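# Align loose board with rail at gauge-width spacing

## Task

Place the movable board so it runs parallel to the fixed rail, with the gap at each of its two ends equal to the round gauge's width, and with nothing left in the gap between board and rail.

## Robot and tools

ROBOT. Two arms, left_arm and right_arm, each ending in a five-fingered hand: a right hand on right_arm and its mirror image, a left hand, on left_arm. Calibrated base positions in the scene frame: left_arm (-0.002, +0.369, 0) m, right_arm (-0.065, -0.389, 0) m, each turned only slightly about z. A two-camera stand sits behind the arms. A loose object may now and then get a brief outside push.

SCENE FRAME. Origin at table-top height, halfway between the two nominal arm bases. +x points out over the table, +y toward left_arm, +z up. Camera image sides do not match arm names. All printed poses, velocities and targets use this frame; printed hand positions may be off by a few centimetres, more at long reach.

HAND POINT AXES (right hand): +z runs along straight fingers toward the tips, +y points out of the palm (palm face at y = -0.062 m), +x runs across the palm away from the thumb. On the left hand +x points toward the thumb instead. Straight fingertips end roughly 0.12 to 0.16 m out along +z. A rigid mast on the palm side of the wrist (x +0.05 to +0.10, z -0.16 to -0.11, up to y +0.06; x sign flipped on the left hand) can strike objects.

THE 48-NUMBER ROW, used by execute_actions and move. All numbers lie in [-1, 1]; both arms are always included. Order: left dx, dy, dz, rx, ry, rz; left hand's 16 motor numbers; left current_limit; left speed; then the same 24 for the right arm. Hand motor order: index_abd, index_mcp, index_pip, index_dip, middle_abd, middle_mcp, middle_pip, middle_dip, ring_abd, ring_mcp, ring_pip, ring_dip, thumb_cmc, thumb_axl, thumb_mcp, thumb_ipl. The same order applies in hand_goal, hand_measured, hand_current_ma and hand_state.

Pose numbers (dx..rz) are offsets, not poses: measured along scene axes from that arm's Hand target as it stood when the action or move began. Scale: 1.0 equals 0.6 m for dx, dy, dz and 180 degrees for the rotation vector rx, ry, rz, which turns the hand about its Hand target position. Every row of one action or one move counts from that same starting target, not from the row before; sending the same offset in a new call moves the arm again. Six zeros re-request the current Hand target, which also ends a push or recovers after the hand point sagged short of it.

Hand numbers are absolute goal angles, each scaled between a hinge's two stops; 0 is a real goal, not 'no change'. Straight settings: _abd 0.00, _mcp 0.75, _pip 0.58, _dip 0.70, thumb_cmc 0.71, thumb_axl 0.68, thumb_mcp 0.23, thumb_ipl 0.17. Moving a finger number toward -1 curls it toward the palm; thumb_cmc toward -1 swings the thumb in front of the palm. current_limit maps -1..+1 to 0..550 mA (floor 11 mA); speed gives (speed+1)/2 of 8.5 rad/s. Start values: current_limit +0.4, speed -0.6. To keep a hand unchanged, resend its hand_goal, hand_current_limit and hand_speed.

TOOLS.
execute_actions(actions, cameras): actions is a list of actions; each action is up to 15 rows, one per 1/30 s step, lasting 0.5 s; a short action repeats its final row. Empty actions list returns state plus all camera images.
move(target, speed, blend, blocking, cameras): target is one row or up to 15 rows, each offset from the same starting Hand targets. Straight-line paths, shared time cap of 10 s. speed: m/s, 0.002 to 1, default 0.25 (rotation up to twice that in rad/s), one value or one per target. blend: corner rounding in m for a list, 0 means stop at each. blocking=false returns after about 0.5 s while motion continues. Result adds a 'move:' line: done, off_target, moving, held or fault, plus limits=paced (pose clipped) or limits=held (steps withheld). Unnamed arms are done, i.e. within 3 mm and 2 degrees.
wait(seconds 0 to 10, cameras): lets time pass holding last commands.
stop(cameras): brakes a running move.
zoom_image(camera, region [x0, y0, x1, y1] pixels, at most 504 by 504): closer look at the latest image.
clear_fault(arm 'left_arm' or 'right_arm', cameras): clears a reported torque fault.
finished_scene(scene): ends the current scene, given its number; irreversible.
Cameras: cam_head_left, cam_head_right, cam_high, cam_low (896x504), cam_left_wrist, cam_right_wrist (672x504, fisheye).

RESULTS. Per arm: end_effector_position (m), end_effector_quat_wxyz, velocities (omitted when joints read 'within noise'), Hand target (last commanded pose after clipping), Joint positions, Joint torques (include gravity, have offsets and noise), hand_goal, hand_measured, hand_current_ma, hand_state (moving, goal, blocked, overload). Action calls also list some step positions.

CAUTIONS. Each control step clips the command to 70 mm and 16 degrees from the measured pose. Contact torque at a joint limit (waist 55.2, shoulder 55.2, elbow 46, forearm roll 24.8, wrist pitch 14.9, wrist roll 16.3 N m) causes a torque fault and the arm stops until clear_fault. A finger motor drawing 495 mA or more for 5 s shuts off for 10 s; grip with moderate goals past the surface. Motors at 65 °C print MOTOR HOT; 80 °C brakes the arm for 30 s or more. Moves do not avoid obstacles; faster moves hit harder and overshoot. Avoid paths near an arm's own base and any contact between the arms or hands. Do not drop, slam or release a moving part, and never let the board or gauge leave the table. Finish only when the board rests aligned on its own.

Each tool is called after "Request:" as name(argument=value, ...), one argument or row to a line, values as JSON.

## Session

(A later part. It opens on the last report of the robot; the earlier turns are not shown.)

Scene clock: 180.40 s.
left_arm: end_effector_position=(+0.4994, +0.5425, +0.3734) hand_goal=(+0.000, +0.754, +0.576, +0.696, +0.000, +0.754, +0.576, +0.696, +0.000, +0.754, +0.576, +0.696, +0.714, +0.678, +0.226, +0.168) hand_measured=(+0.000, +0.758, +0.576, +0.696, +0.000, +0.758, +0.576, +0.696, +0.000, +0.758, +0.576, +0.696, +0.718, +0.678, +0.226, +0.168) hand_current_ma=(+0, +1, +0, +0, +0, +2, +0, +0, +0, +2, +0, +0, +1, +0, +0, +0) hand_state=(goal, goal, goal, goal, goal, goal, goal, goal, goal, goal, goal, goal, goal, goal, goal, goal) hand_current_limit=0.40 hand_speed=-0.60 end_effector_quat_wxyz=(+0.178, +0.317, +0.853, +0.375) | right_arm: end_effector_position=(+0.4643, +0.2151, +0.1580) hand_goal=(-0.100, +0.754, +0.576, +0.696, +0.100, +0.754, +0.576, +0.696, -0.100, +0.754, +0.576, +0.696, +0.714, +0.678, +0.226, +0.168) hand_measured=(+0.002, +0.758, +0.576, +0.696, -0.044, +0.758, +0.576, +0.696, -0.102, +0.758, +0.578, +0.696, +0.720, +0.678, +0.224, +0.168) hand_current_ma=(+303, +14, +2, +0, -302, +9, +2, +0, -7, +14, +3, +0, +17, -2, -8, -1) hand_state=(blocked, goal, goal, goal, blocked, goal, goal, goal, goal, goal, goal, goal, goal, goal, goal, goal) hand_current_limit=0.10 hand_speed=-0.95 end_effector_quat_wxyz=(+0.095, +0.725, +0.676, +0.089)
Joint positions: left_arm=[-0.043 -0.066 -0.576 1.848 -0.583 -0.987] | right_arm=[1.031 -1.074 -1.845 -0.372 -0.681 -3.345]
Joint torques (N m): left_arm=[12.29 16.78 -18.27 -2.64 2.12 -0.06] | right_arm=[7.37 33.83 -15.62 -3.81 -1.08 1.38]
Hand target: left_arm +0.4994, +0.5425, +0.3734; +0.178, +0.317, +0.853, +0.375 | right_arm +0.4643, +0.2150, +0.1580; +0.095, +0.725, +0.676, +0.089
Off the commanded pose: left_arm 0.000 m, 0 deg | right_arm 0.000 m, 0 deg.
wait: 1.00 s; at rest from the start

Request:
move(
  target=[
    [0,0,0,0,0,0,0,0.754,0.576,0.696,0,0.754,0.576,0.696,0,0.754,0.576,0.696,0.714,0.678,0.226,0.168,0.4,-0.6,0,0,0.1,0,0,0,-0.1,0.754,0.576,0.696,0.1,0.754,0.576,0.696,-0.1,0.754,0.576,0.696,0.714,0.678,0.226,0.168,0.1,-0.95],
    [0,0,0,0,0,0,0,0.754,0.576,0.696,0,0.754,0.576,0.696,0,0.754,0.576,0.696,0.714,0.678,0.226,0.168,0.4,-0.6,0.1188,-0.3753,0.1,0,0,0,-0.1,0.754,0.576,0.696,0.1,0.754,0.576,0.696,-0.1,0.754,0.576,0.696,0.714,0.678,0.226,0.168,0.1,-0.95],
  ],
  speed=0.08,
  blend=0.01,
  cameras=["cam_right_wrist","cam_low","cam_high"],
)

Request:
zoom_image(
  camera="cam_right_wrist",
  region=[140, 0, 500, 270],
)

Request:
zoom_image(
  camera="cam_low",
  region=[330, 190, 500, 330],
)

Scene clock: 208.97 s.
left_arm: end_effector_position=(+0.4994, +0.5425, +0.3734) hand_goal=(+0.000, +0.754, +0.576, +0.696, +0.000, +0.754, +0.576, +0.696, +0.000, +0.754, +0.576, +0.696, +0.714, +0.678, +0.226, +0.168) hand_measured=(+0.000, +0.758, +0.576, +0.696, +0.000, +0.758, +0.576, +0.696, +0.000, +0.758, +0.576, +0.696, +0.718, +0.678, +0.226, +0.168) hand_current_ma=(+0, +1, +0, +0, +0, +2, +0, +0, +0, +2, +0, +0, +1, +0, +0, +0) hand_state=(goal, goal, goal, goal, goal, goal, goal, goal, goal, goal, goal, goal, goal, goal, goal, goal) hand_current_limit=0.40 hand_speed=-0.60 end_effector_quat_wxyz=(+0.178, +0.317, +0.853, +0.375) | right_arm: end_effector_position=(+0.5356, -0.0101, +0.2180) hand_goal=(-0.100, +0.754, +0.576, +0.696, +0.100, +0.754, +0.576, +0.696, -0.100, +0.754, +0.576, +0.696, +0.714, +0.678, +0.226, +0.168) hand_measured=(+0.002, +0.762, +0.578, +0.696, -0.044, +0.760, +0.578, +0.696, -0.102, +0.758, +0.578, +0.696, +0.720, +0.678, +0.224, +0.168) hand_current_ma=(+302, +23, +6, +0, -302, +17, +3, +0, -6, +14, +3, +0, +17, -2, -8, -1) hand_state=(blocked, goal, goal, goal, blocked, goal, goal, goal, goal, goal, goal, goal, goal, goal, goal, goal) hand_current_limit=0.10 hand_speed=-0.95 end_effector_quat_wxyz=(+0.095, +0.725, +0.676, +0.089)
Joint positions: left_arm=[-0.043 -0.066 -0.576 1.848 -0.583 -0.987] | right_arm=[0.738 -0.688 -1.316 -0.413 -0.478 -3.564]
Joint torques (N m): left_arm=[12.08 16.41 -18.49 -2.42 2.1 -0.11] | right_arm=[-13.96 51.13 -8.45 -1.39 2.06 -1.45]
Hand target: left_arm +0.4994, +0.5425, +0.3734; +0.178, +0.317, +0.853, +0.375 | right_arm +0.5356, -0.0101, +0.2180; +0.095, +0.725, +0.676, +0.089
Off the commanded pose: left_arm 0.000 m, 0 deg | right_arm 0.000 m, 0 deg.
move: done
Images, in order (width x height): cam_high 896x504, cam_low 896x504, cam_right_wrist 672x504.

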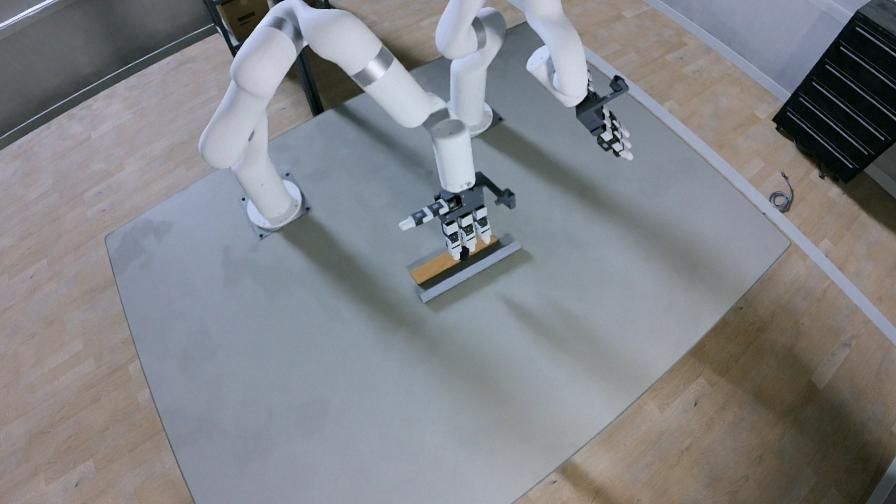

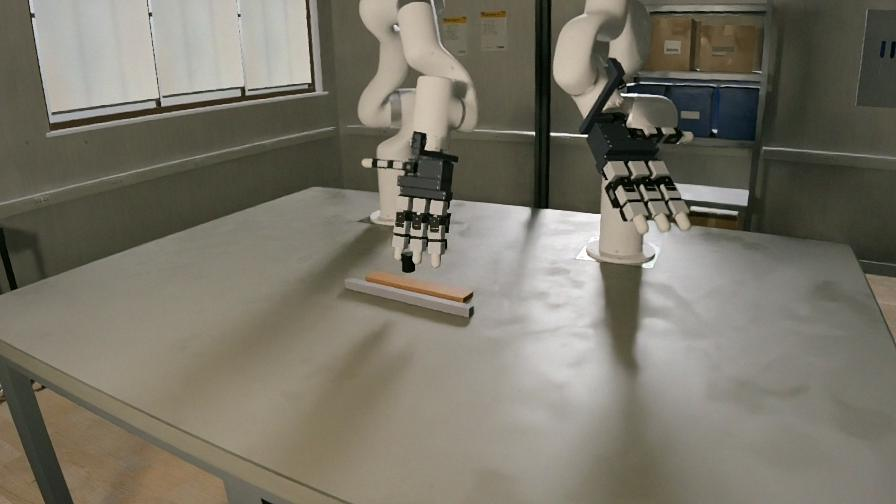

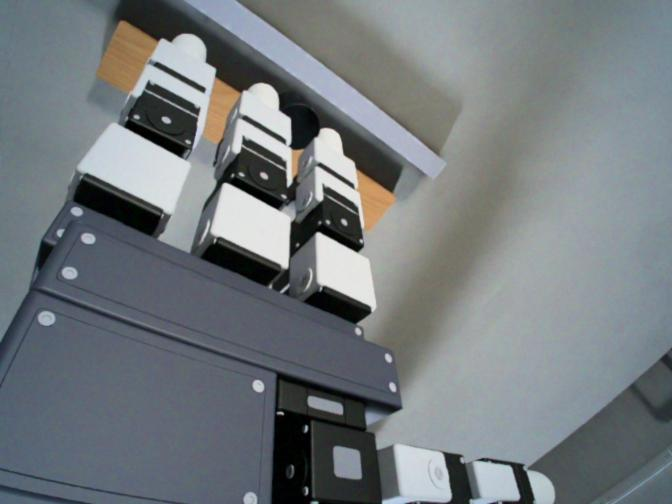

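Scaled by 1.400 from the camera's 672x504 image, which has a finer 960x720 frame.

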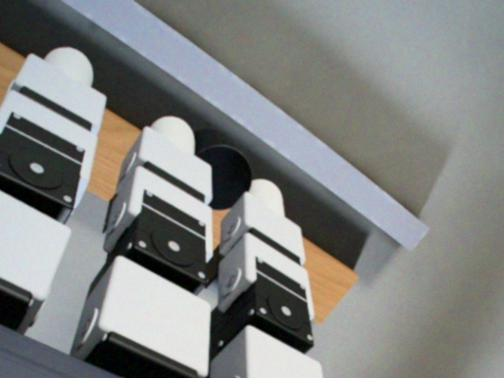

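Scaled by 2.965 from the camera's 896x504 image, which has a finer 1280x720 frame.

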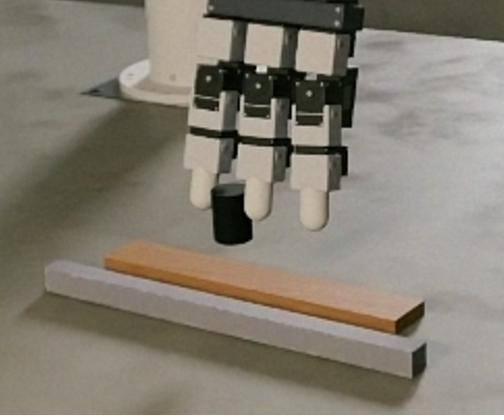

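Request:
zoom_image(
  camera="cam_right_wrist",
  region=[250, 70, 370, 160],
)

Scaled by 4.200 from the camera's 672x504 image, which has a finer 960x720 frame.

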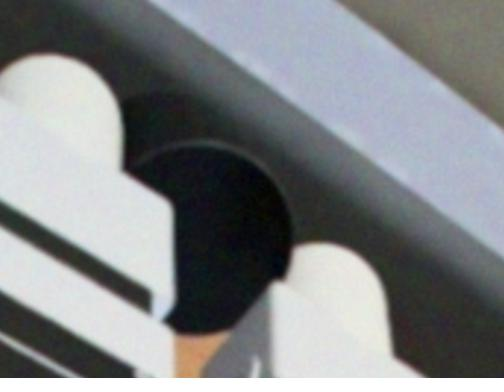

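Request:
move(
  target=[0,0,0,0,0,0,0,0.754,0.576,0.696,0,0.754,0.576,0.696,0,0.754,0.576,0.696,0.714,0.678,0.226,0.168,0.4,-0.6,0,0,-0.0533,0,0,0,-0.1,0.754,0.576,0.696,0.1,0.754,0.576,0.696,-0.1,0.754,0.576,0.696,0.714,0.678,0.226,0.168,0.1,-0.95],
  speed=0.06,
  cameras=["cam_right_wrist","cam_low","cam_high"],
)

Request:
zoom_image(
  camera="cam_right_wrist",
  region=[250, 50, 390, 160],
)

Request:
zoom_image(
  camera="cam_low",
  region=[370, 230, 450, 310],
)

Request:
zoom_image(
  camera="cam_high",
  region=[400, 200, 530, 310],
)

Scene clock: 225.30 s.
left_arm: end_effector_position=(+0.4994, +0.5425, +0.3734) hand_goal=(+0.000, +0.754, +0.576, +0.696, +0.000, +0.754, +0.576, +0.696, +0.000, +0.754, +0.576, +0.696, +0.714, +0.678, +0.226, +0.168) hand_measured=(+0.000, +0.758, +0.576, +0.696, +0.000, +0.758, +0.576, +0.696, +0.000, +0.758, +0.576, +0.696, +0.718, +0.678, +0.226, +0.168) hand_current_ma=(+0, +1, +0, +0, +0, +2, +0, +0, +0, +2, +0, +0, +1, +0, +0, +0) hand_state=(goal, goal, goal, goal, goal, goal, goal, goal, goal, goal, goal, goal, goal, goal, goal, goal) hand_current_limit=0.40 hand_speed=-0.60 end_effector_quat_wxyz=(+0.178, +0.317, +0.853, +0.375) | right_arm: end_effector_position=(+0.5356, -0.0102, +0.1861) hand_goal=(-0.100, +0.754, +0.576, +0.696, +0.100, +0.754, +0.576, +0.696, -0.100, +0.754, +0.576, +0.696, +0.714, +0.678, +0.226, +0.168) hand_measured=(+0.002, +0.762, +0.578, +0.696, -0.044, +0.760, +0.578, +0.696, -0.102, +0.758, +0.578, +0.696, +0.720, +0.678, +0.224, +0.168) hand_current_ma=(+302, +23, +6, +0, -302, +17, +3, +0, -6, +14, +3, +0, +17, -2, -8, -1) hand_state=(blocked, goal, goal, goal, blocked, goal, goal, goal, goal, goal, goal, goal, goal, goal, goal, goal) hand_current_limit=0.10 hand_speed=-0.95 end_effector_quat_wxyz=(+0.095, +0.725, +0.676, +0.089)
Joint positions: left_arm=[-0.043 -0.066 -0.576 1.848 -0.583 -0.987] | right_arm=[0.738 -0.737 -1.311 -0.46 -0.429 -3.512]
Joint torques (N m): left_arm=[11.78 16.39 -17.81 -2.45 2.1 -0.11] | right_arm=[-9.79 26.93 -9.18 -4.34 2.03 1.27]
Hand target: left_arm +0.4994, +0.5425, +0.3734; +0.178, +0.317, +0.853, +0.375 | right_arm +0.5356, -0.0101, +0.1861; +0.095, +0.725, +0.676, +0.089
Off the commanded pose: left_arm 0.000 m, 0 deg | right_arm 0.000 m, 0 deg.
move: done
Images, in order (width x height): cam_high 896x504, cam_low 896x504, cam_right_wrist 672x504.

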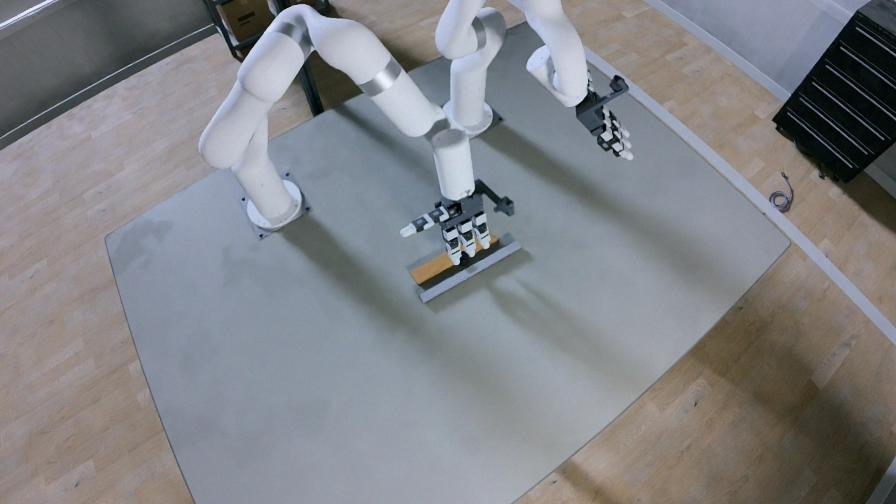

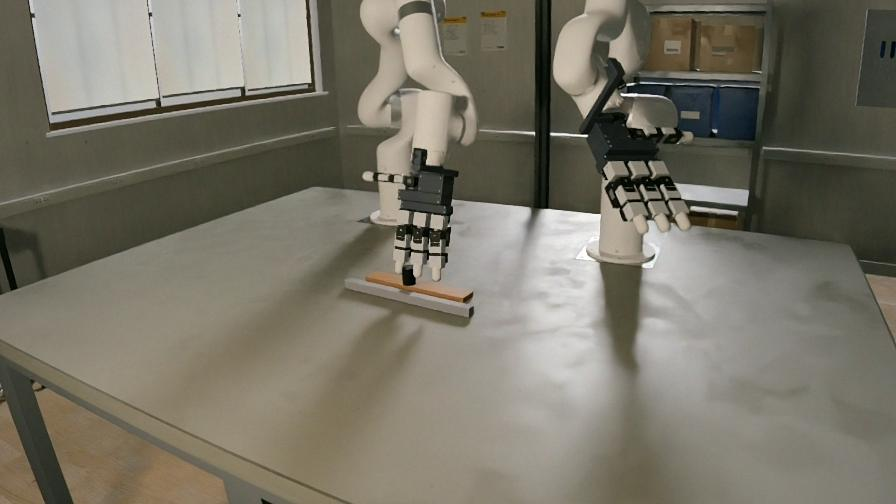

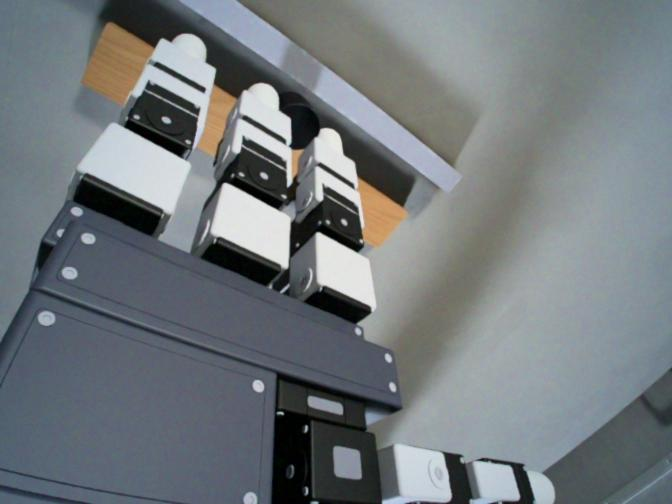

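Scaled by 3.600 from the camera's 672x504 image, which has a finer 960x720 frame.

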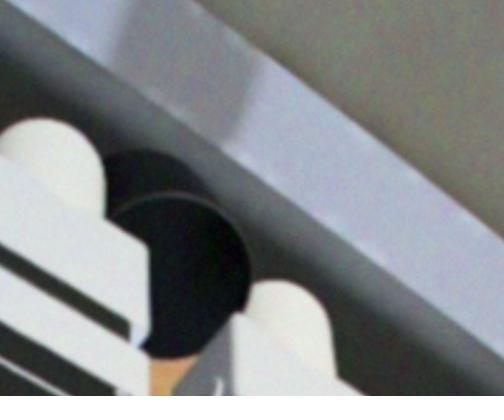

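Scaled by 6.300 from the camera's 896x504 image, which has a finer 1280x720 frame.

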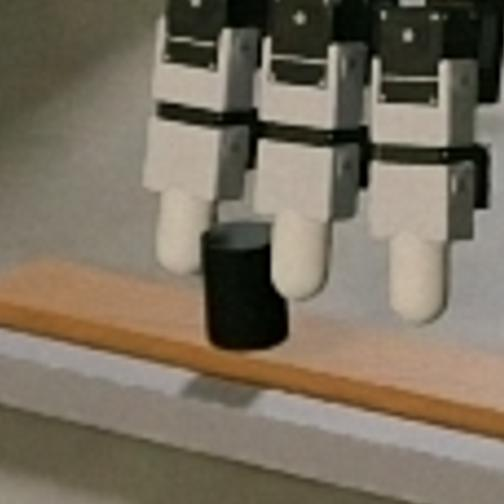

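Scaled by 3.877 from the camera's 896x504 image, which has a finer 1280x720 frame.

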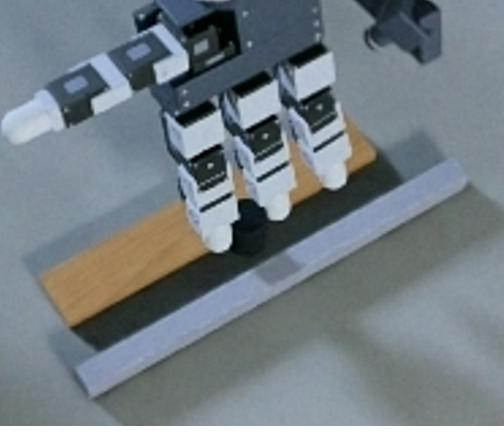

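Request:
move(
  target=[
    [0,0,0,0,0,0,0,0.754,0.576,0.696,0,0.754,0.576,0.696,0,0.754,0.576,0.696,0.714,0.678,0.226,0.168,0.4,-0.6,0.0037,0,0,0,0,0,-0.1,0.754,0.576,0.696,0.1,0.754,0.576,0.696,-0.1,0.754,0.576,0.696,0.714,0.678,0.226,0.168,0.1,-0.95],
    [0,0,0,0,0,0,0,0.754,0.576,0.696,0,0.754,0.576,0.696,0,0.754,0.576,0.696,0.714,0.678,0.226,0.168,0.4,-0.6,0.0037,0,-0.0302,0,0,0,-0.1,0.754,0.576,0.696,0.1,0.754,0.576,0.696,-0.1,0.754,0.576,0.696,0.714,0.678,0.226,0.168,0.1,-0.95],
  ],
  speed=0.03,
  cameras=["cam_right_wrist","cam_low"],
)

Request:
zoom_image(
  camera="cam_right_wrist",
  region=[250, 50, 390, 160],
)

Request:
zoom_image(
  camera="cam_low",
  region=[370, 230, 450, 310],
)

Scene clock: 244.57 s.
left_arm: end_effector_position=(+0.4994, +0.5425, +0.3734) hand_goal=(+0.000, +0.754, +0.576, +0.696, +0.000, +0.754, +0.576, +0.696, +0.000, +0.754, +0.576, +0.696, +0.714, +0.678, +0.226, +0.168) hand_measured=(+0.000, +0.758, +0.576, +0.696, +0.000, +0.758, +0.576, +0.696, +0.000, +0.758, +0.576, +0.696, +0.718, +0.678, +0.226, +0.168) hand_current_ma=(+0, +1, +0, +0, +0, +2, +0, +0, +0, +2, +0, +0, +1, +0, +0, +0) hand_state=(goal, goal, goal, goal, goal, goal, goal, goal, goal, goal, goal, goal, goal, goal, goal, goal) hand_current_limit=0.40 hand_speed=-0.60 end_effector_quat_wxyz=(+0.178, +0.317, +0.853, +0.375) | right_arm: end_effector_position=(+0.5378, -0.0102, +0.1680) hand_goal=(-0.100, +0.754, +0.576, +0.696, +0.100, +0.754, +0.576, +0.696, -0.100, +0.754, +0.576, +0.696, +0.714, +0.678, +0.226, +0.168) hand_measured=(+0.002, +0.762, +0.578, +0.696, -0.044, +0.760, +0.578, +0.696, -0.102, +0.758, +0.578, +0.696, +0.720, +0.678, +0.224, +0.168) hand_current_ma=(+303, +24, +6, +0, -302, +17, +3, +0, -6, +14, +3, +0, +17, -2, -8, -1) hand_state=(blocked, goal, goal, goal, blocked, goal, goal, goal, goal, goal, goal, goal, goal, goal, goal, goal) hand_current_limit=0.10 hand_speed=-0.95 end_effector_quat_wxyz=(+0.095, +0.725, +0.676, +0.089)
Joint positions: left_arm=[-0.043 -0.066 -0.576 1.848 -0.583 -0.987] | right_arm=[0.735 -0.769 -1.316 -0.487 -0.405 -3.484]
Joint torques (N m): left_arm=[11.79 16.68 -18 -2.35 2.1 -0.1] | right_arm=[-11.77 28.01 -7.49 -4.04 2.09 1.33]
Hand target: left_arm +0.4994, +0.5425, +0.3734; +0.178, +0.317, +0.853, +0.375 | right_arm +0.5378, -0.0101, +0.1679; +0.095, +0.725, +0.676, +0.089
Off the commanded pose: left_arm 0.000 m, 0 deg | right_arm 0.000 m, 0 deg.
move: done
Images, in order (width x height): cam_low 896x504, cam_right_wrist 672x504.

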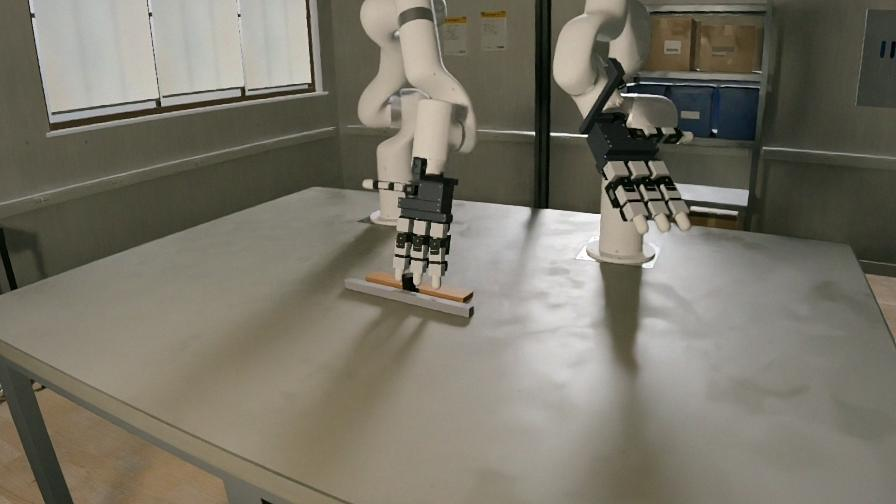

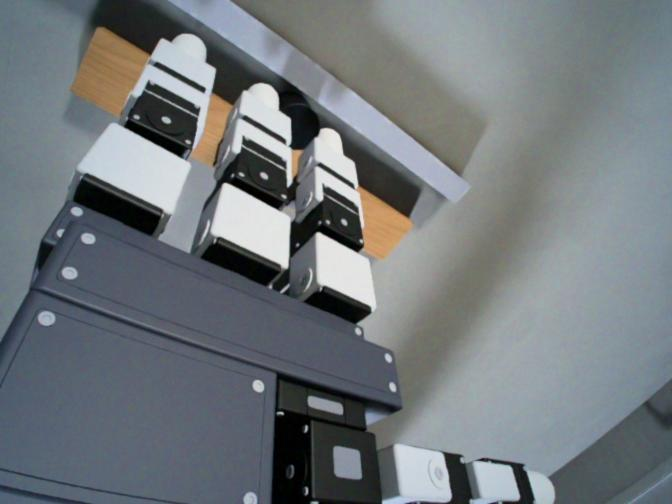

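Scaled by 3.600 from the camera's 672x504 image, which has a finer 960x720 frame.

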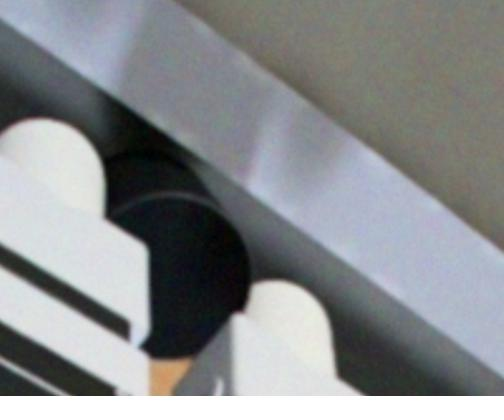

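Scaled by 6.300 from the camera's 896x504 image, which has a finer 1280x720 frame.

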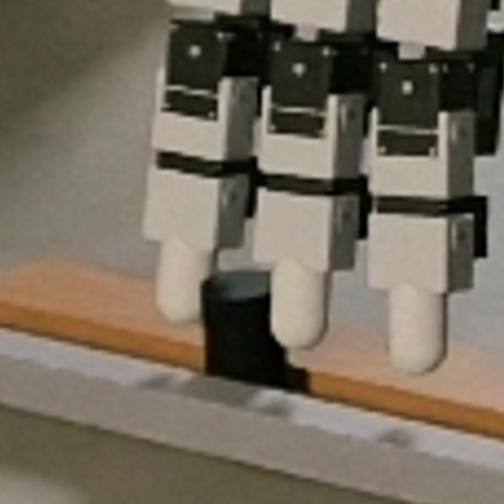

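Request:
move(
  target=[0,0,0,0,0,0,0,0.754,0.576,0.696,0,0.754,0.576,0.696,0,0.754,0.576,0.696,0.714,0.678,0.226,0.168,0.4,-0.6,0,0,-0.0162,0,0,0,-0.1,0.754,0.576,0.696,0.1,0.754,0.576,0.696,-0.1,0.754,0.576,0.696,0.714,0.678,0.226,0.168,0.1,-0.95],
  speed=0.02,
)

Request:
move(
  target=[0,0,0,0,0,0,0,0.754,0.576,0.696,0,0.754,0.576,0.696,0,0.754,0.576,0.696,0.714,0.678,0.226,0.168,0.4,-0.6,0,0,0,0,0,0,0.05,0.754,0.576,0.696,-0.09,0.754,0.576,0.696,-0.12,0.754,0.576,0.696,0.714,0.678,0.226,0.168,0.4,-0.9],
  speed=0.02,
  cameras=["cam_right_wrist","cam_low"],
)

Request:
zoom_image(
  camera="cam_right_wrist",
  region=[250, 50, 390, 160],
)

Scene clock: 249.87 s.
left_arm: end_effector_position=(+0.4994, +0.5425, +0.3734) hand_goal=(+0.000, +0.754, +0.576, +0.696, +0.000, +0.754, +0.576, +0.696, +0.000, +0.754, +0.576, +0.696, +0.714, +0.678, +0.226, +0.168) hand_measured=(+0.000, +0.758, +0.576, +0.696, +0.000, +0.758, +0.576, +0.696, +0.000, +0.758, +0.576, +0.696, +0.718, +0.678, +0.226, +0.168) hand_current_ma=(+0, +1, +0, +0, +0, +2, +0, +0, +0, +2, +0, +0, +1, +0, +0, +0) hand_state=(goal, goal, goal, goal, goal, goal, goal, goal, goal, goal, goal, goal, goal, goal, goal, goal) hand_current_limit=0.40 hand_speed=-0.60 end_effector_quat_wxyz=(+0.178, +0.317, +0.853, +0.375) | right_arm: end_effector_position=(+0.5378, -0.0102, +0.1582) hand_goal=(-0.100, +0.754, +0.576, +0.696, +0.100, +0.754, +0.576, +0.696, -0.100, +0.754, +0.576, +0.696, +0.714, +0.678, +0.226, +0.168) hand_measured=(+0.002, +0.762, +0.578, +0.696, -0.044, +0.760, +0.578, +0.696, -0.102, +0.758, +0.578, +0.696, +0.720, +0.678, +0.224, +0.168) hand_current_ma=(+302, +25, +7, +0, -302, +18, +4, +0, -6, +14, +3, +0, +17, -2, -8, -1) hand_state=(blocked, goal, goal, goal, blocked, goal, goal, goal, goal, goal, goal, goal, goal, goal, goal, goal) hand_current_limit=0.10 hand_speed=-0.95 end_effector_quat_wxyz=(+0.095, +0.725, +0.676, +0.089)
Joint positions: left_arm=[-0.043 -0.066 -0.576 1.848 -0.583 -0.987] | right_arm=[0.735 -0.785 -1.317 -0.504 -0.391 -3.465]
Joint torques (N m): left_arm=[12.14 15.83 -18.06 -2.17 2.09 -0.12] | right_arm=[6.5 25.96 -22.08 -4.12 2.15 1.3]
Hand target: left_arm +0.4994, +0.5425, +0.3734; +0.178, +0.317, +0.853, +0.375 | right_arm +0.5378, -0.0101, +0.1582; +0.095, +0.725, +0.676, +0.089
Off the commanded pose: left_arm 0.000 m, 0 deg | right_arm 0.000 m, 0 deg.
move: done

Scene clock: 250.43 s.
left_arm: end_effector_position=(+0.4994, +0.5425, +0.3734) hand_goal=(+0.000, +0.754, +0.576, +0.696, +0.000, +0.754, +0.576, +0.696, +0.000, +0.754, +0.576, +0.696, +0.714, +0.678, +0.226, +0.168) hand_measured=(+0.000, +0.758, +0.576, +0.696, +0.000, +0.758, +0.576, +0.696, +0.000, +0.758, +0.576, +0.696, +0.718, +0.678, +0.226, +0.168) hand_current_ma=(+0, +1, +0, +0, +0, +2, +0, +0, +0, +2, +0, +0, +1, +0, +0, +0) hand_state=(goal, goal, goal, goal, goal, goal, goal, goal, goal, goal, goal, goal, goal, goal, goal, goal) hand_current_limit=0.40 hand_speed=-0.60 end_effector_quat_wxyz=(+0.178, +0.317, +0.853, +0.375) | right_arm: end_effector_position=(+0.5378, -0.0101, +0.1582) hand_goal=(+0.050, +0.754, +0.576, +0.696, -0.090, +0.754, +0.576, +0.696, -0.120, +0.754, +0.576, +0.696, +0.714, +0.678, +0.226, +0.168) hand_measured=(+0.046, +0.760, +0.578, +0.696, -0.086, +0.760, +0.578, +0.696, -0.116, +0.758, +0.578, +0.696, +0.720, +0.678, +0.224, +0.168) hand_current_ma=(-9, +18, +7, +0, +9, +17, +4, +0, +10, +14, +3, +0, +17, -2, -8, -1) hand_state=(goal, goal, goal, goal, goal, goal, goal, goal, goal, goal, goal, goal, goal, goal, goal, goal) hand_current_limit=0.40 hand_speed=-0.90 end_effector_quat_wxyz=(+0.095, +0.725, +0.676, +0.089)
Joint positions: left_arm=[-0.043 -0.066 -0.576 1.848 -0.583 -0.987] | right_arm=[0.735 -0.785 -1.317 -0.504 -0.391 -3.465]
Joint torques (N m): left_arm=[12.42 16.86 -18.09 -2.32 2.11 -0.15] | right_arm=[9.53 26.18 -21.7 -3.49 1.84 1.34]
Hand target: left_arm +0.4994, +0.5425, +0.3734; +0.178, +0.317, +0.853, +0.375 | right_arm +0.5378, -0.0101, +0.1582; +0.095, +0.725, +0.676, +0.089
Off the commanded pose: left_arm 0.000 m, 0 deg | right_arm 0.000 m, 0 deg.
move: done
Images, in order (width x height): cam_low 896x504, cam_right_wrist 672x504.

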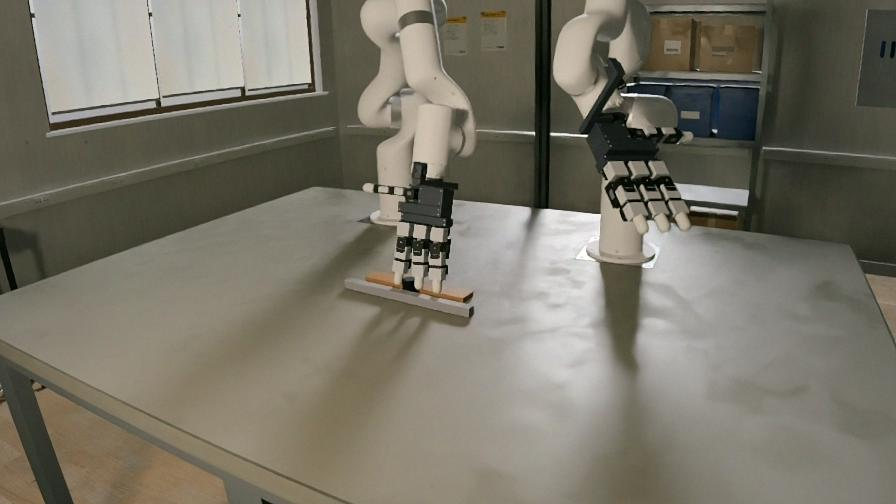

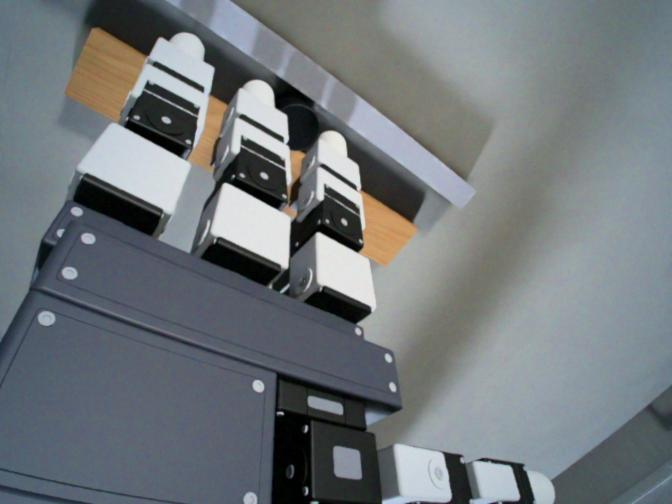

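Scaled by 3.600 from the camera's 672x504 image, which has a finer 960x720 frame.

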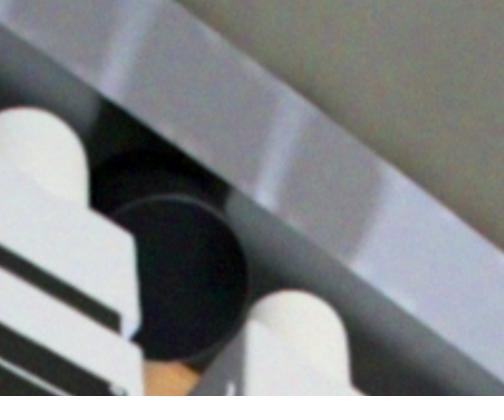

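Request:
move(
  target=[
    [0,0,0,0,0,0,0,0.754,0.576,0.696,0,0.754,0.576,0.696,0,0.754,0.576,0.696,0.714,0.678,0.226,0.168,0.4,-0.6,0,0,0.1167,0,0,0,0.05,0.754,0.576,0.696,-0.09,0.754,0.576,0.696,-0.12,0.754,0.576,0.696,0.714,0.678,0.226,0.168,0.4,-0.9],
    [0,0,0,0,0,0,0,0.754,0.576,0.696,0,0.754,0.576,0.696,0,0.754,0.576,0.696,0.714,0.678,0.226,0.168,0.4,-0.6,-0.2125,0.0918,0.1167,-0.0058,-0.0831,0,0,0.754,0.576,0.696,0,0.754,0.576,0.696,0,0.754,0.576,0.696,0.714,0.678,0.226,0.168,0.4,-0.6],
  ],
  speed=0.12,
)

Request:
move(
  target=[0,0,0,0,0,0,0,0.754,0.576,0.696,0,0.754,0.576,0.696,0,0.754,0.576,0.696,0.714,0.678,0.226,0.168,0.4,-0.6,0,0,-0.0135,0,0,0.0086,0,0.754,0.576,0.696,0,0.754,0.576,0.696,0,0.754,0.576,0.696,0.714,0.678,0.226,0.168,0.4,-0.6],
  speed=0.12,
  cameras=["cam_right_wrist","cam_high"],
)

Request:
zoom_image(
  camera="cam_right_wrist",
  region=[340, 30, 440, 110],
)

Scene clock: 260.13 s.
left_arm: end_effector_position=(+0.4994, +0.5425, +0.3734) hand_goal=(+0.000, +0.754, +0.576, +0.696, +0.000, +0.754, +0.576, +0.696, +0.000, +0.754, +0.576, +0.696, +0.714, +0.678, +0.226, +0.168) hand_measured=(+0.000, +0.758, +0.576, +0.696, +0.000, +0.758, +0.576, +0.696, +0.000, +0.758, +0.576, +0.696, +0.718, +0.678, +0.226, +0.168) hand_current_ma=(+0, +1, +0, +0, +0, +2, +0, +0, +0, +2, +0, +0, +1, +0, +0, +0) hand_state=(goal, goal, goal, goal, goal, goal, goal, goal, goal, goal, goal, goal, goal, goal, goal, goal) hand_current_limit=0.40 hand_speed=-0.60 end_effector_quat_wxyz=(+0.178, +0.317, +0.853, +0.375) | right_arm: end_effector_position=(+0.4103, +0.0449, +0.2282) hand_goal=(+0.000, +0.754, +0.576, +0.696, +0.000, +0.754, +0.576, +0.696, +0.000, +0.754, +0.576, +0.696, +0.714, +0.678, +0.226, +0.168) hand_measured=(+0.004, +0.758, +0.578, +0.696, -0.004, +0.758, +0.578, +0.696, -0.004, +0.758, +0.578, +0.696, +0.720, +0.678, +0.224, +0.168) hand_current_ma=(+7, +13, +7, +0, -7, +12, +4, +0, -8, +12, +3, +0, +17, -2, -9, -1) hand_state=(goal, goal, goal, goal, goal, goal, goal, goal, goal, goal, goal, goal, goal, goal, goal, goal) hand_current_limit=0.40 hand_speed=-0.60 end_effector_quat_wxyz=(+0.189, +0.706, +0.659, +0.176)
Joint positions: left_arm=[-0.043 -0.066 -0.576 1.848 -0.583 -0.987] | right_arm=[1.024 -0.608 -1.091 -1.156 -0.503 -2.588]
Joint torques (N m): left_arm=[11.47 17.09 -18.01 -2.24 2.11 -0.14] | right_arm=[13.44 21.8 -5.85 -4.1 -2.22 1.36]
Hand target: left_arm +0.4994, +0.5425, +0.3734; +0.178, +0.317, +0.853, +0.375 | right_arm +0.4103, +0.0449, +0.2282; +0.189, +0.706, +0.659, +0.176
Off the commanded pose: left_arm 0.000 m, 0 deg | right_arm 0.000 m, 0 deg.
move: done

Scene clock: 260.90 s.
left_arm: end_effector_position=(+0.4994, +0.5425, +0.3734) hand_goal=(+0.000, +0.754, +0.576, +0.696, +0.000, +0.754, +0.576, +0.696, +0.000, +0.754, +0.576, +0.696, +0.714, +0.678, +0.226, +0.168) hand_measured=(+0.000, +0.758, +0.576, +0.696, +0.000, +0.758, +0.576, +0.696, +0.000, +0.758, +0.576, +0.696, +0.718, +0.678, +0.226, +0.168) hand_current_ma=(+0, +1, +0, +0, +0, +2, +0, +0, +0, +2, +0, +0, +1, +0, +0, +0) hand_state=(goal, goal, goal, goal, goal, goal, goal, goal, goal, goal, goal, goal, goal, goal, goal, goal) hand_current_limit=0.40 hand_speed=-0.60 end_effector_quat_wxyz=(+0.178, +0.317, +0.853, +0.375) | right_arm: end_effector_position=(+0.4103, +0.0449, +0.2201) hand_goal=(+0.000, +0.754, +0.576, +0.696, +0.000, +0.754, +0.576, +0.696, +0.000, +0.754, +0.576, +0.696, +0.714, +0.678, +0.226, +0.168) hand_measured=(+0.004, +0.758, +0.578, +0.696, -0.004, +0.758, +0.578, +0.696, -0.004, +0.758, +0.578, +0.696, +0.720, +0.678, +0.224, +0.168) hand_current_ma=(+7, +13, +7, +0, -7, +12, +4, +0, -8, +12, +3, +0, +17, -2, -9, -1) hand_state=(goal, goal, goal, goal, goal, goal, goal, goal, goal, goal, goal, goal, goal, goal, goal, goal) hand_current_limit=0.40 hand_speed=-0.60 end_effector_quat_wxyz=(+0.187, +0.697, +0.668, +0.179)
Joint positions: left_arm=[-0.043 -0.066 -0.576 1.848 -0.583 -0.987] | right_arm=[1.021 -0.614 -1.076 -1.209 -0.482 -2.558]
Joint torques (N m): left_arm=[12.07 16.62 -18.14 -2.3 2.05 -0.13] | right_arm=[-12.94 20.1 -5.73 -4.09 1.48 1.37]
Hand target: left_arm +0.4994, +0.5425, +0.3734; +0.178, +0.317, +0.853, +0.375 | right_arm +0.4103, +0.0449, +0.2201; +0.187, +0.697, +0.668, +0.179
Off the commanded pose: left_arm 0.000 m, 0 deg | right_arm 0.000 m, 0 deg.
move: done
Images, in order (width x height): cam_high 896x504, cam_right_wrist 672x504.

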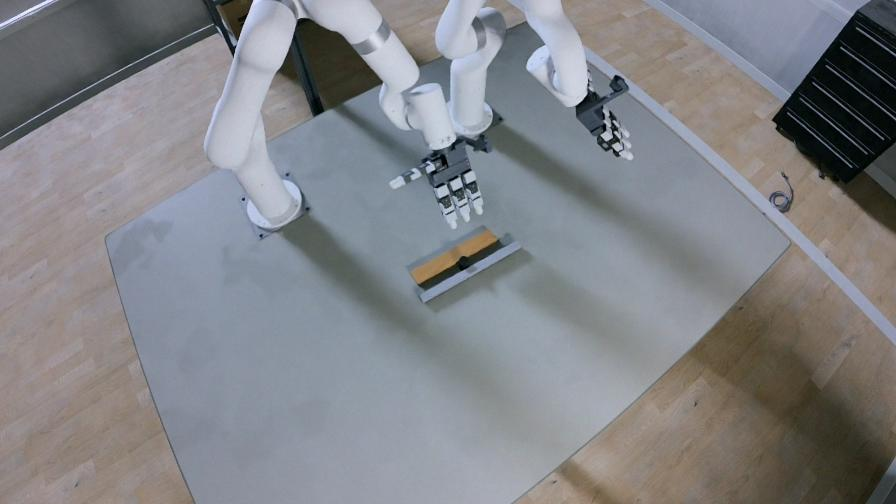

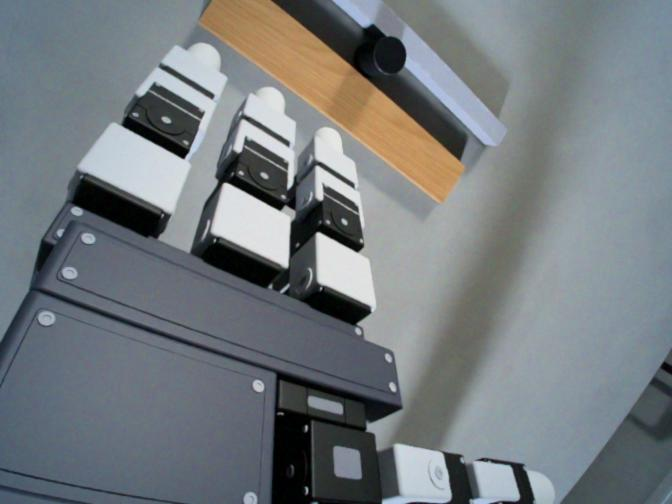

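Scaled by 5.040 from the camera's 672x504 image, which has a finer 960x720 frame.

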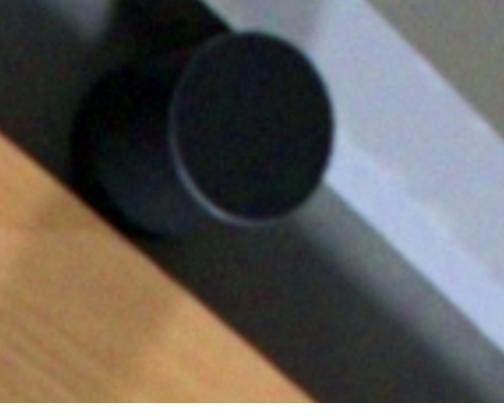

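Request:
move(
  target=[
    [0,0,0,0,0,0,0,0.754,0.576,0.696,0,0.754,0.576,0.696,0,0.754,0.576,0.696,0.714,0.678,0.226,0.168,0.4,-0.6,-0.0022,-0.1232,0,0,0,-0.0086,0,0.754,0.576,0.696,0,0.754,0.576,0.696,0,0.754,0.576,0.696,0.714,0.678,0.226,0.168,0.4,-0.6],
    [0,0,0,0,0,0,0,0.754,0.576,0.696,0,0.754,0.576,0.696,0,0.754,0.576,0.696,0.714,0.678,0.226,0.168,0.4,-0.6,-0.0022,-0.1232,-0.1133,0,0,-0.0086,0,0.754,0.576,0.696,0,0.754,0.576,0.696,0,0.754,0.576,0.696,0.714,0.678,0.226,0.168,0.4,-0.6],
  ],
  speed=0.1,
)

Request:
move(
  target=[0,0,0,0,0,0,0,0.754,0.576,0.696,0,0.754,0.576,0.696,0,0.754,0.576,0.696,0.714,0.678,0.226,0.168,0.4,-0.6,0.0299,-0.0021,0,0,0,0,0,0.754,0.576,0.696,0,0.754,0.576,0.696,0,0.754,0.576,0.696,0.714,0.678,0.226,0.168,0.4,-0.6],
  speed=0.02,
  cameras=["cam_right_wrist"],
)

Scene clock: 271.33 s.
left_arm: end_effector_position=(+0.4994, +0.5425, +0.3734) hand_goal=(+0.000, +0.754, +0.576, +0.696, +0.000, +0.754, +0.576, +0.696, +0.000, +0.754, +0.576, +0.696, +0.714, +0.678, +0.226, +0.168) hand_measured=(+0.000, +0.758, +0.576, +0.696, +0.000, +0.758, +0.576, +0.696, +0.000, +0.758, +0.576, +0.696, +0.718, +0.678, +0.226, +0.168) hand_current_ma=(+0, +1, +0, +0, +0, +2, +0, +0, +0, +2, +0, +0, +1, +0, +0, +0) hand_state=(goal, goal, goal, goal, goal, goal, goal, goal, goal, goal, goal, goal, goal, goal, goal, goal) hand_current_limit=0.40 hand_speed=-0.60 end_effector_quat_wxyz=(+0.178, +0.317, +0.853, +0.375) | right_arm: end_effector_position=(+0.4091, -0.0289, +0.1522) hand_goal=(+0.000, +0.754, +0.576, +0.696, +0.000, +0.754, +0.576, +0.696, +0.000, +0.754, +0.576, +0.696, +0.714, +0.678, +0.226, +0.168) hand_measured=(+0.002, +0.758, +0.578, +0.696, -0.002, +0.758, +0.578, +0.696, -0.002, +0.758, +0.578, +0.696, +0.720, +0.678, +0.224, +0.168) hand_current_ma=(+7, +13, +7, +0, -6, +12, +4, +0, -7, +12, +3, +0, +17, -2, -9, -1) hand_state=(goal, goal, goal, goal, goal, goal, goal, goal, goal, goal, goal, goal, goal, goal, goal, goal) hand_current_limit=0.40 hand_speed=-0.60 end_effector_quat_wxyz=(+0.189, +0.706, +0.659, +0.176)
Joint positions: left_arm=[-0.043 -0.066 -0.576 1.848 -0.583 -0.987] | right_arm=[0.946 -0.654 -0.914 -1.658 -0.437 -2.109]
Joint torques (N m): left_arm=[12.07 17.11 -17.75 -2.21 2.05 -0.12] | right_arm=[-0.09 19.4 -12.95 -3.89 -2.6 1.45]
Hand target: left_arm +0.4994, +0.5425, +0.3734; +0.178, +0.317, +0.853, +0.375 | right_arm +0.4090, -0.0290, +0.1522; +0.189, +0.706, +0.659, +0.176
Off the commanded pose: left_arm 0.000 m, 0 deg | right_arm 0.000 m, 0 deg.
move: done

Scene clock: 272.50 s.
left_arm: end_effector_position=(+0.4994, +0.5425, +0.3734) hand_goal=(+0.000, +0.754, +0.576, +0.696, +0.000, +0.754, +0.576, +0.696, +0.000, +0.754, +0.576, +0.696, +0.714, +0.678, +0.226, +0.168) hand_measured=(+0.000, +0.758, +0.576, +0.696, +0.000, +0.758, +0.576, +0.696, +0.000, +0.758, +0.576, +0.696, +0.718, +0.678, +0.226, +0.168) hand_current_ma=(+0, +1, +0, +0, +0, +2, +0, +0, +0, +2, +0, +0, +1, +0, +0, +0) hand_state=(goal, goal, goal, goal, goal, goal, goal, goal, goal, goal, goal, goal, goal, goal, goal, goal) hand_current_limit=0.40 hand_speed=-0.60 end_effector_quat_wxyz=(+0.178, +0.317, +0.853, +0.375) | right_arm: end_effector_position=(+0.4269, -0.0302, +0.1522) hand_goal=(+0.000, +0.754, +0.576, +0.696, +0.000, +0.754, +0.576, +0.696, +0.000, +0.754, +0.576, +0.696, +0.714, +0.678, +0.226, +0.168) hand_measured=(+0.002, +0.758, +0.578, +0.696, -0.002, +0.758, +0.578, +0.696, -0.002, +0.758, +0.578, +0.696, +0.720, +0.678, +0.224, +0.168) hand_current_ma=(+7, +13, +7, +0, -6, +12, +4, +0, -7, +12, +3, +0, +17, -2, -9, -1) hand_state=(goal, goal, goal, goal, goal, goal, goal, goal, goal, goal, goal, goal, goal, goal, goal, goal) hand_current_limit=0.40 hand_speed=-0.60 end_effector_quat_wxyz=(+0.189, +0.706, +0.659, +0.176)
Joint positions: left_arm=[-0.043 -0.066 -0.576 1.848 -0.583 -0.987] | right_arm=[0.916 -0.669 -0.943 -1.659 -0.428 -2.14]
Joint torques (N m): left_arm=[11.93 16.04 -18.24 -2.21 2.01 -0.09] | right_arm=[-13.09 20.09 -18.68 4.45 1.26 -1.33]
Hand target: left_arm +0.4994, +0.5425, +0.3734; +0.178, +0.317, +0.853, +0.375 | right_arm +0.4269, -0.0302, +0.1522; +0.189, +0.706, +0.659, +0.176
Off the commanded pose: left_arm 0.000 m, 0 deg | right_arm 0.000 m, 0 deg.
move: done
Images, in order (width x height): cam_right_wrist 672x504.

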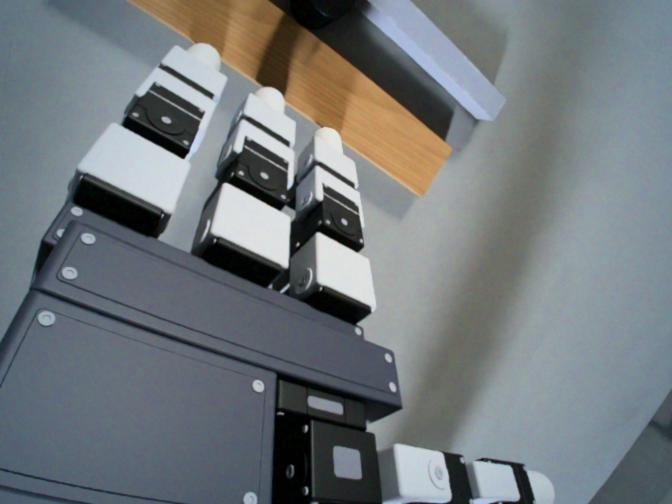

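Request:
move(
  target=[0,0,0,0,0,0,0,0.754,0.576,0.696,0,0.754,0.576,0.696,0,0.754,0.576,0.696,0.714,0.678,0.226,0.168,0.4,-0.6,0.0083,-0.0006,0,0,0,0,0,0.754,0.576,0.696,0,0.754,0.576,0.696,0,0.754,0.576,0.696,0.714,0.678,0.226,0.168,0.4,-0.6],
  speed=0.01,
)

Request:
move(
  target=[0,0,0,0,0,0,0,0.754,0.576,0.696,0,0.754,0.576,0.696,0,0.754,0.576,0.696,0.714,0.678,0.226,0.168,0.4,-0.6,0.0017,-0.0001,0,0,0,0,0,0.754,0.576,0.696,0,0.754,0.576,0.696,0,0.754,0.576,0.696,0.714,0.678,0.226,0.168,0.4,-0.6],
  speed=0.01,
)

Request:
move(
  target=[0,0,0,0,0,0,0,0.754,0.576,0.696,0,0.754,0.576,0.696,0,0.754,0.576,0.696,0.714,0.678,0.226,0.168,0.4,-0.6,0.0012,-0.0001,0,0,0,0,0,0.754,0.576,0.696,0,0.754,0.576,0.696,0,0.754,0.576,0.696,0.714,0.678,0.226,0.168,0.4,-0.6],
  speed=0.01,
  cameras=["cam_right_wrist"],
)

Scene clock: 278.27 s.
left_arm: end_effector_position=(+0.4994, +0.5425, +0.3734) hand_goal=(+0.000, +0.754, +0.576, +0.696, +0.000, +0.754, +0.576, +0.696, +0.000, +0.754, +0.576, +0.696, +0.714, +0.678, +0.226, +0.168) hand_measured=(+0.000, +0.758, +0.576, +0.696, +0.000, +0.758, +0.576, +0.696, +0.000, +0.758, +0.576, +0.696, +0.718, +0.678, +0.226, +0.168) hand_current_ma=(+0, +1, +0, +0, +0, +2, +0, +0, +0, +2, +0, +0, +1, +0, +0, +0) hand_state=(goal, goal, goal, goal, goal, goal, goal, goal, goal, goal, goal, goal, goal, goal, goal, goal) hand_current_limit=0.40 hand_speed=-0.60 end_effector_quat_wxyz=(+0.178, +0.317, +0.853, +0.375) | right_arm: end_effector_position=(+0.4319, -0.0306, +0.1522) hand_goal=(+0.000, +0.754, +0.576, +0.696, +0.000, +0.754, +0.576, +0.696, +0.000, +0.754, +0.576, +0.696, +0.714, +0.678, +0.226, +0.168) hand_measured=(+0.002, +0.760, +0.578, +0.696, -0.002, +0.760, +0.578, +0.696, -0.002, +0.760, +0.578, +0.696, +0.720, +0.678, +0.224, +0.168) hand_current_ma=(+7, +21, +7, +0, -6, +21, +4, +0, -7, +20, +3, +0, +17, -2, -9, -1) hand_state=(goal, goal, goal, goal, goal, goal, goal, goal, goal, goal, goal, goal, goal, goal, goal, goal) hand_current_limit=0.40 hand_speed=-0.60 end_effector_quat_wxyz=(+0.189, +0.706, +0.659, +0.176)
Joint positions: left_arm=[-0.043 -0.066 -0.576 1.848 -0.583 -0.987] | right_arm=[0.908 -0.673 -0.951 -1.658 -0.425 -2.15]
Joint torques (N m): left_arm=[11.26 16.8 -17.65 -2.31 2.03 -0.11] | right_arm=[-13.19 19.64 -18.85 4.62 1.13 -1.46]
Hand target: left_arm +0.4994, +0.5425, +0.3734; +0.178, +0.317, +0.853, +0.375 | right_arm +0.4319, -0.0306, +0.1522; +0.189, +0.706, +0.659, +0.176
Off the commanded pose: left_arm 0.000 m, 0 deg | right_arm 0.000 m, 0 deg.
move: done

Scene clock: 278.97 s.
left_arm: end_effector_position=(+0.4994, +0.5425, +0.3734) hand_goal=(+0.000, +0.754, +0.576, +0.696, +0.000, +0.754, +0.576, +0.696, +0.000, +0.754, +0.576, +0.696, +0.714, +0.678, +0.226, +0.168) hand_measured=(+0.000, +0.758, +0.576, +0.696, +0.000, +0.758, +0.576, +0.696, +0.000, +0.758, +0.576, +0.696, +0.718, +0.678, +0.226, +0.168) hand_current_ma=(+0, +1, +0, +0, +0, +2, +0, +0, +0, +2, +0, +0, +1, +0, +0, +0) hand_state=(goal, goal, goal, goal, goal, goal, goal, goal, goal, goal, goal, goal, goal, goal, goal, goal) hand_current_limit=0.40 hand_speed=-0.60 end_effector_quat_wxyz=(+0.178, +0.317, +0.853, +0.375) | right_arm: end_effector_position=(+0.4329, -0.0307, +0.1522) hand_goal=(+0.000, +0.754, +0.576, +0.696, +0.000, +0.754, +0.576, +0.696, +0.000, +0.754, +0.576, +0.696, +0.714, +0.678, +0.226, +0.168) hand_measured=(+0.002, +0.760, +0.578, +0.696, -0.002, +0.760, +0.578, +0.696, -0.002, +0.760, +0.578, +0.696, +0.720, +0.678, +0.224, +0.168) hand_current_ma=(+7, +21, +7, +0, -6, +21, +4, +0, -7, +21, +3, +0, +17, -2, -9, -1) hand_state=(goal, goal, goal, goal, goal, goal, goal, goal, goal, goal, goal, goal, goal, goal, goal, goal) hand_current_limit=0.40 hand_speed=-0.60 end_effector_quat_wxyz=(+0.189, +0.706, +0.659, +0.176)
Joint positions: left_arm=[-0.043 -0.066 -0.576 1.848 -0.583 -0.987] | right_arm=[0.906 -0.674 -0.953 -1.658 -0.425 -2.152]
Joint torques (N m): left_arm=[11.63 16.88 -17.78 -2.09 2.03 -0.09] | right_arm=[-12.82 19.39 -19.22 4.62 1.22 -1.34]
Hand target: left_arm +0.4994, +0.5425, +0.3734; +0.178, +0.317, +0.853, +0.375 | right_arm +0.4329, -0.0307, +0.1522; +0.189, +0.706, +0.659, +0.176
Off the commanded pose: left_arm 0.000 m, 0 deg | right_arm 0.000 m, 0 deg.
move: done

Scene clock: 279.67 s.
left_arm: end_effector_position=(+0.4994, +0.5425, +0.3734) hand_goal=(+0.000, +0.754, +0.576, +0.696, +0.000, +0.754, +0.576, +0.696, +0.000, +0.754, +0.576, +0.696, +0.714, +0.678, +0.226, +0.168) hand_measured=(+0.000, +0.758, +0.576, +0.696, +0.000, +0.758, +0.576, +0.696, +0.000, +0.758, +0.576, +0.696, +0.718, +0.678, +0.226, +0.168) hand_current_ma=(+0, +1, +0, +0, +0, +2, +0, +0, +0, +2, +0, +0, +1, +0, +0, +0) hand_state=(goal, goal, goal, goal, goal, goal, goal, goal, goal, goal, goal, goal, goal, goal, goal, goal) hand_current_limit=0.40 hand_speed=-0.60 end_effector_quat_wxyz=(+0.178, +0.317, +0.853, +0.375) | right_arm: end_effector_position=(+0.4337, -0.0307, +0.1522) hand_goal=(+0.000, +0.754, +0.576, +0.696, +0.000, +0.754, +0.576, +0.696, +0.000, +0.754, +0.576, +0.696, +0.714, +0.678, +0.226, +0.168) hand_measured=(+0.002, +0.760, +0.578, +0.696, -0.002, +0.760, +0.578, +0.696, -0.002, +0.760, +0.578, +0.696, +0.720, +0.678, +0.224, +0.168) hand_current_ma=(+7, +21, +7, +0, -6, +21, +4, +0, -7, +21, +3, +0, +17, -2, -9, -1) hand_state=(goal, goal, goal, goal, goal, goal, goal, goal, goal, goal, goal, goal, goal, goal, goal, goal) hand_current_limit=0.40 hand_speed=-0.60 end_effector_quat_wxyz=(+0.189, +0.706, +0.659, +0.176)
Joint positions: left_arm=[-0.043 -0.066 -0.576 1.848 -0.583 -0.987] | right_arm=[0.905 -0.675 -0.954 -1.658 -0.424 -2.153]
Joint torques (N m): left_arm=[12.62 16.6 -17.75 -2.06 2.04 -0.1] | right_arm=[-14.15 20.07 -18.95 4.81 1.11 -1.29]
Hand target: left_arm +0.4994, +0.5425, +0.3734; +0.178, +0.317, +0.853, +0.375 | right_arm +0.4337, -0.0307, +0.1522; +0.189, +0.706, +0.659, +0.176
Off the commanded pose: left_arm 0.000 m, 0 deg | right_arm 0.000 m, 0 deg.
move: done
Images, in order (width x height): cam_right_wrist 672x504.

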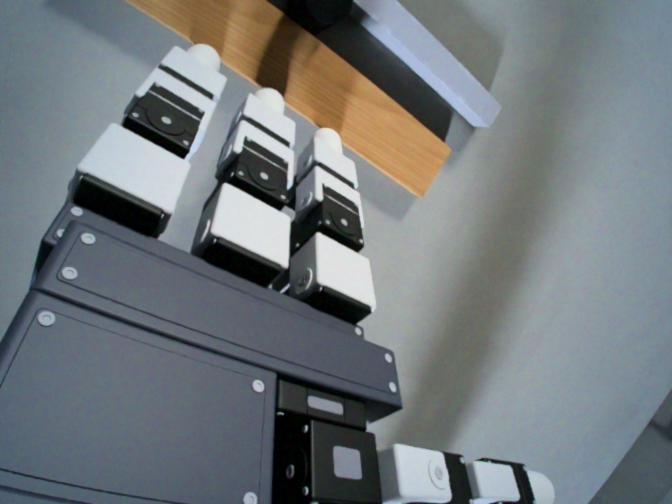

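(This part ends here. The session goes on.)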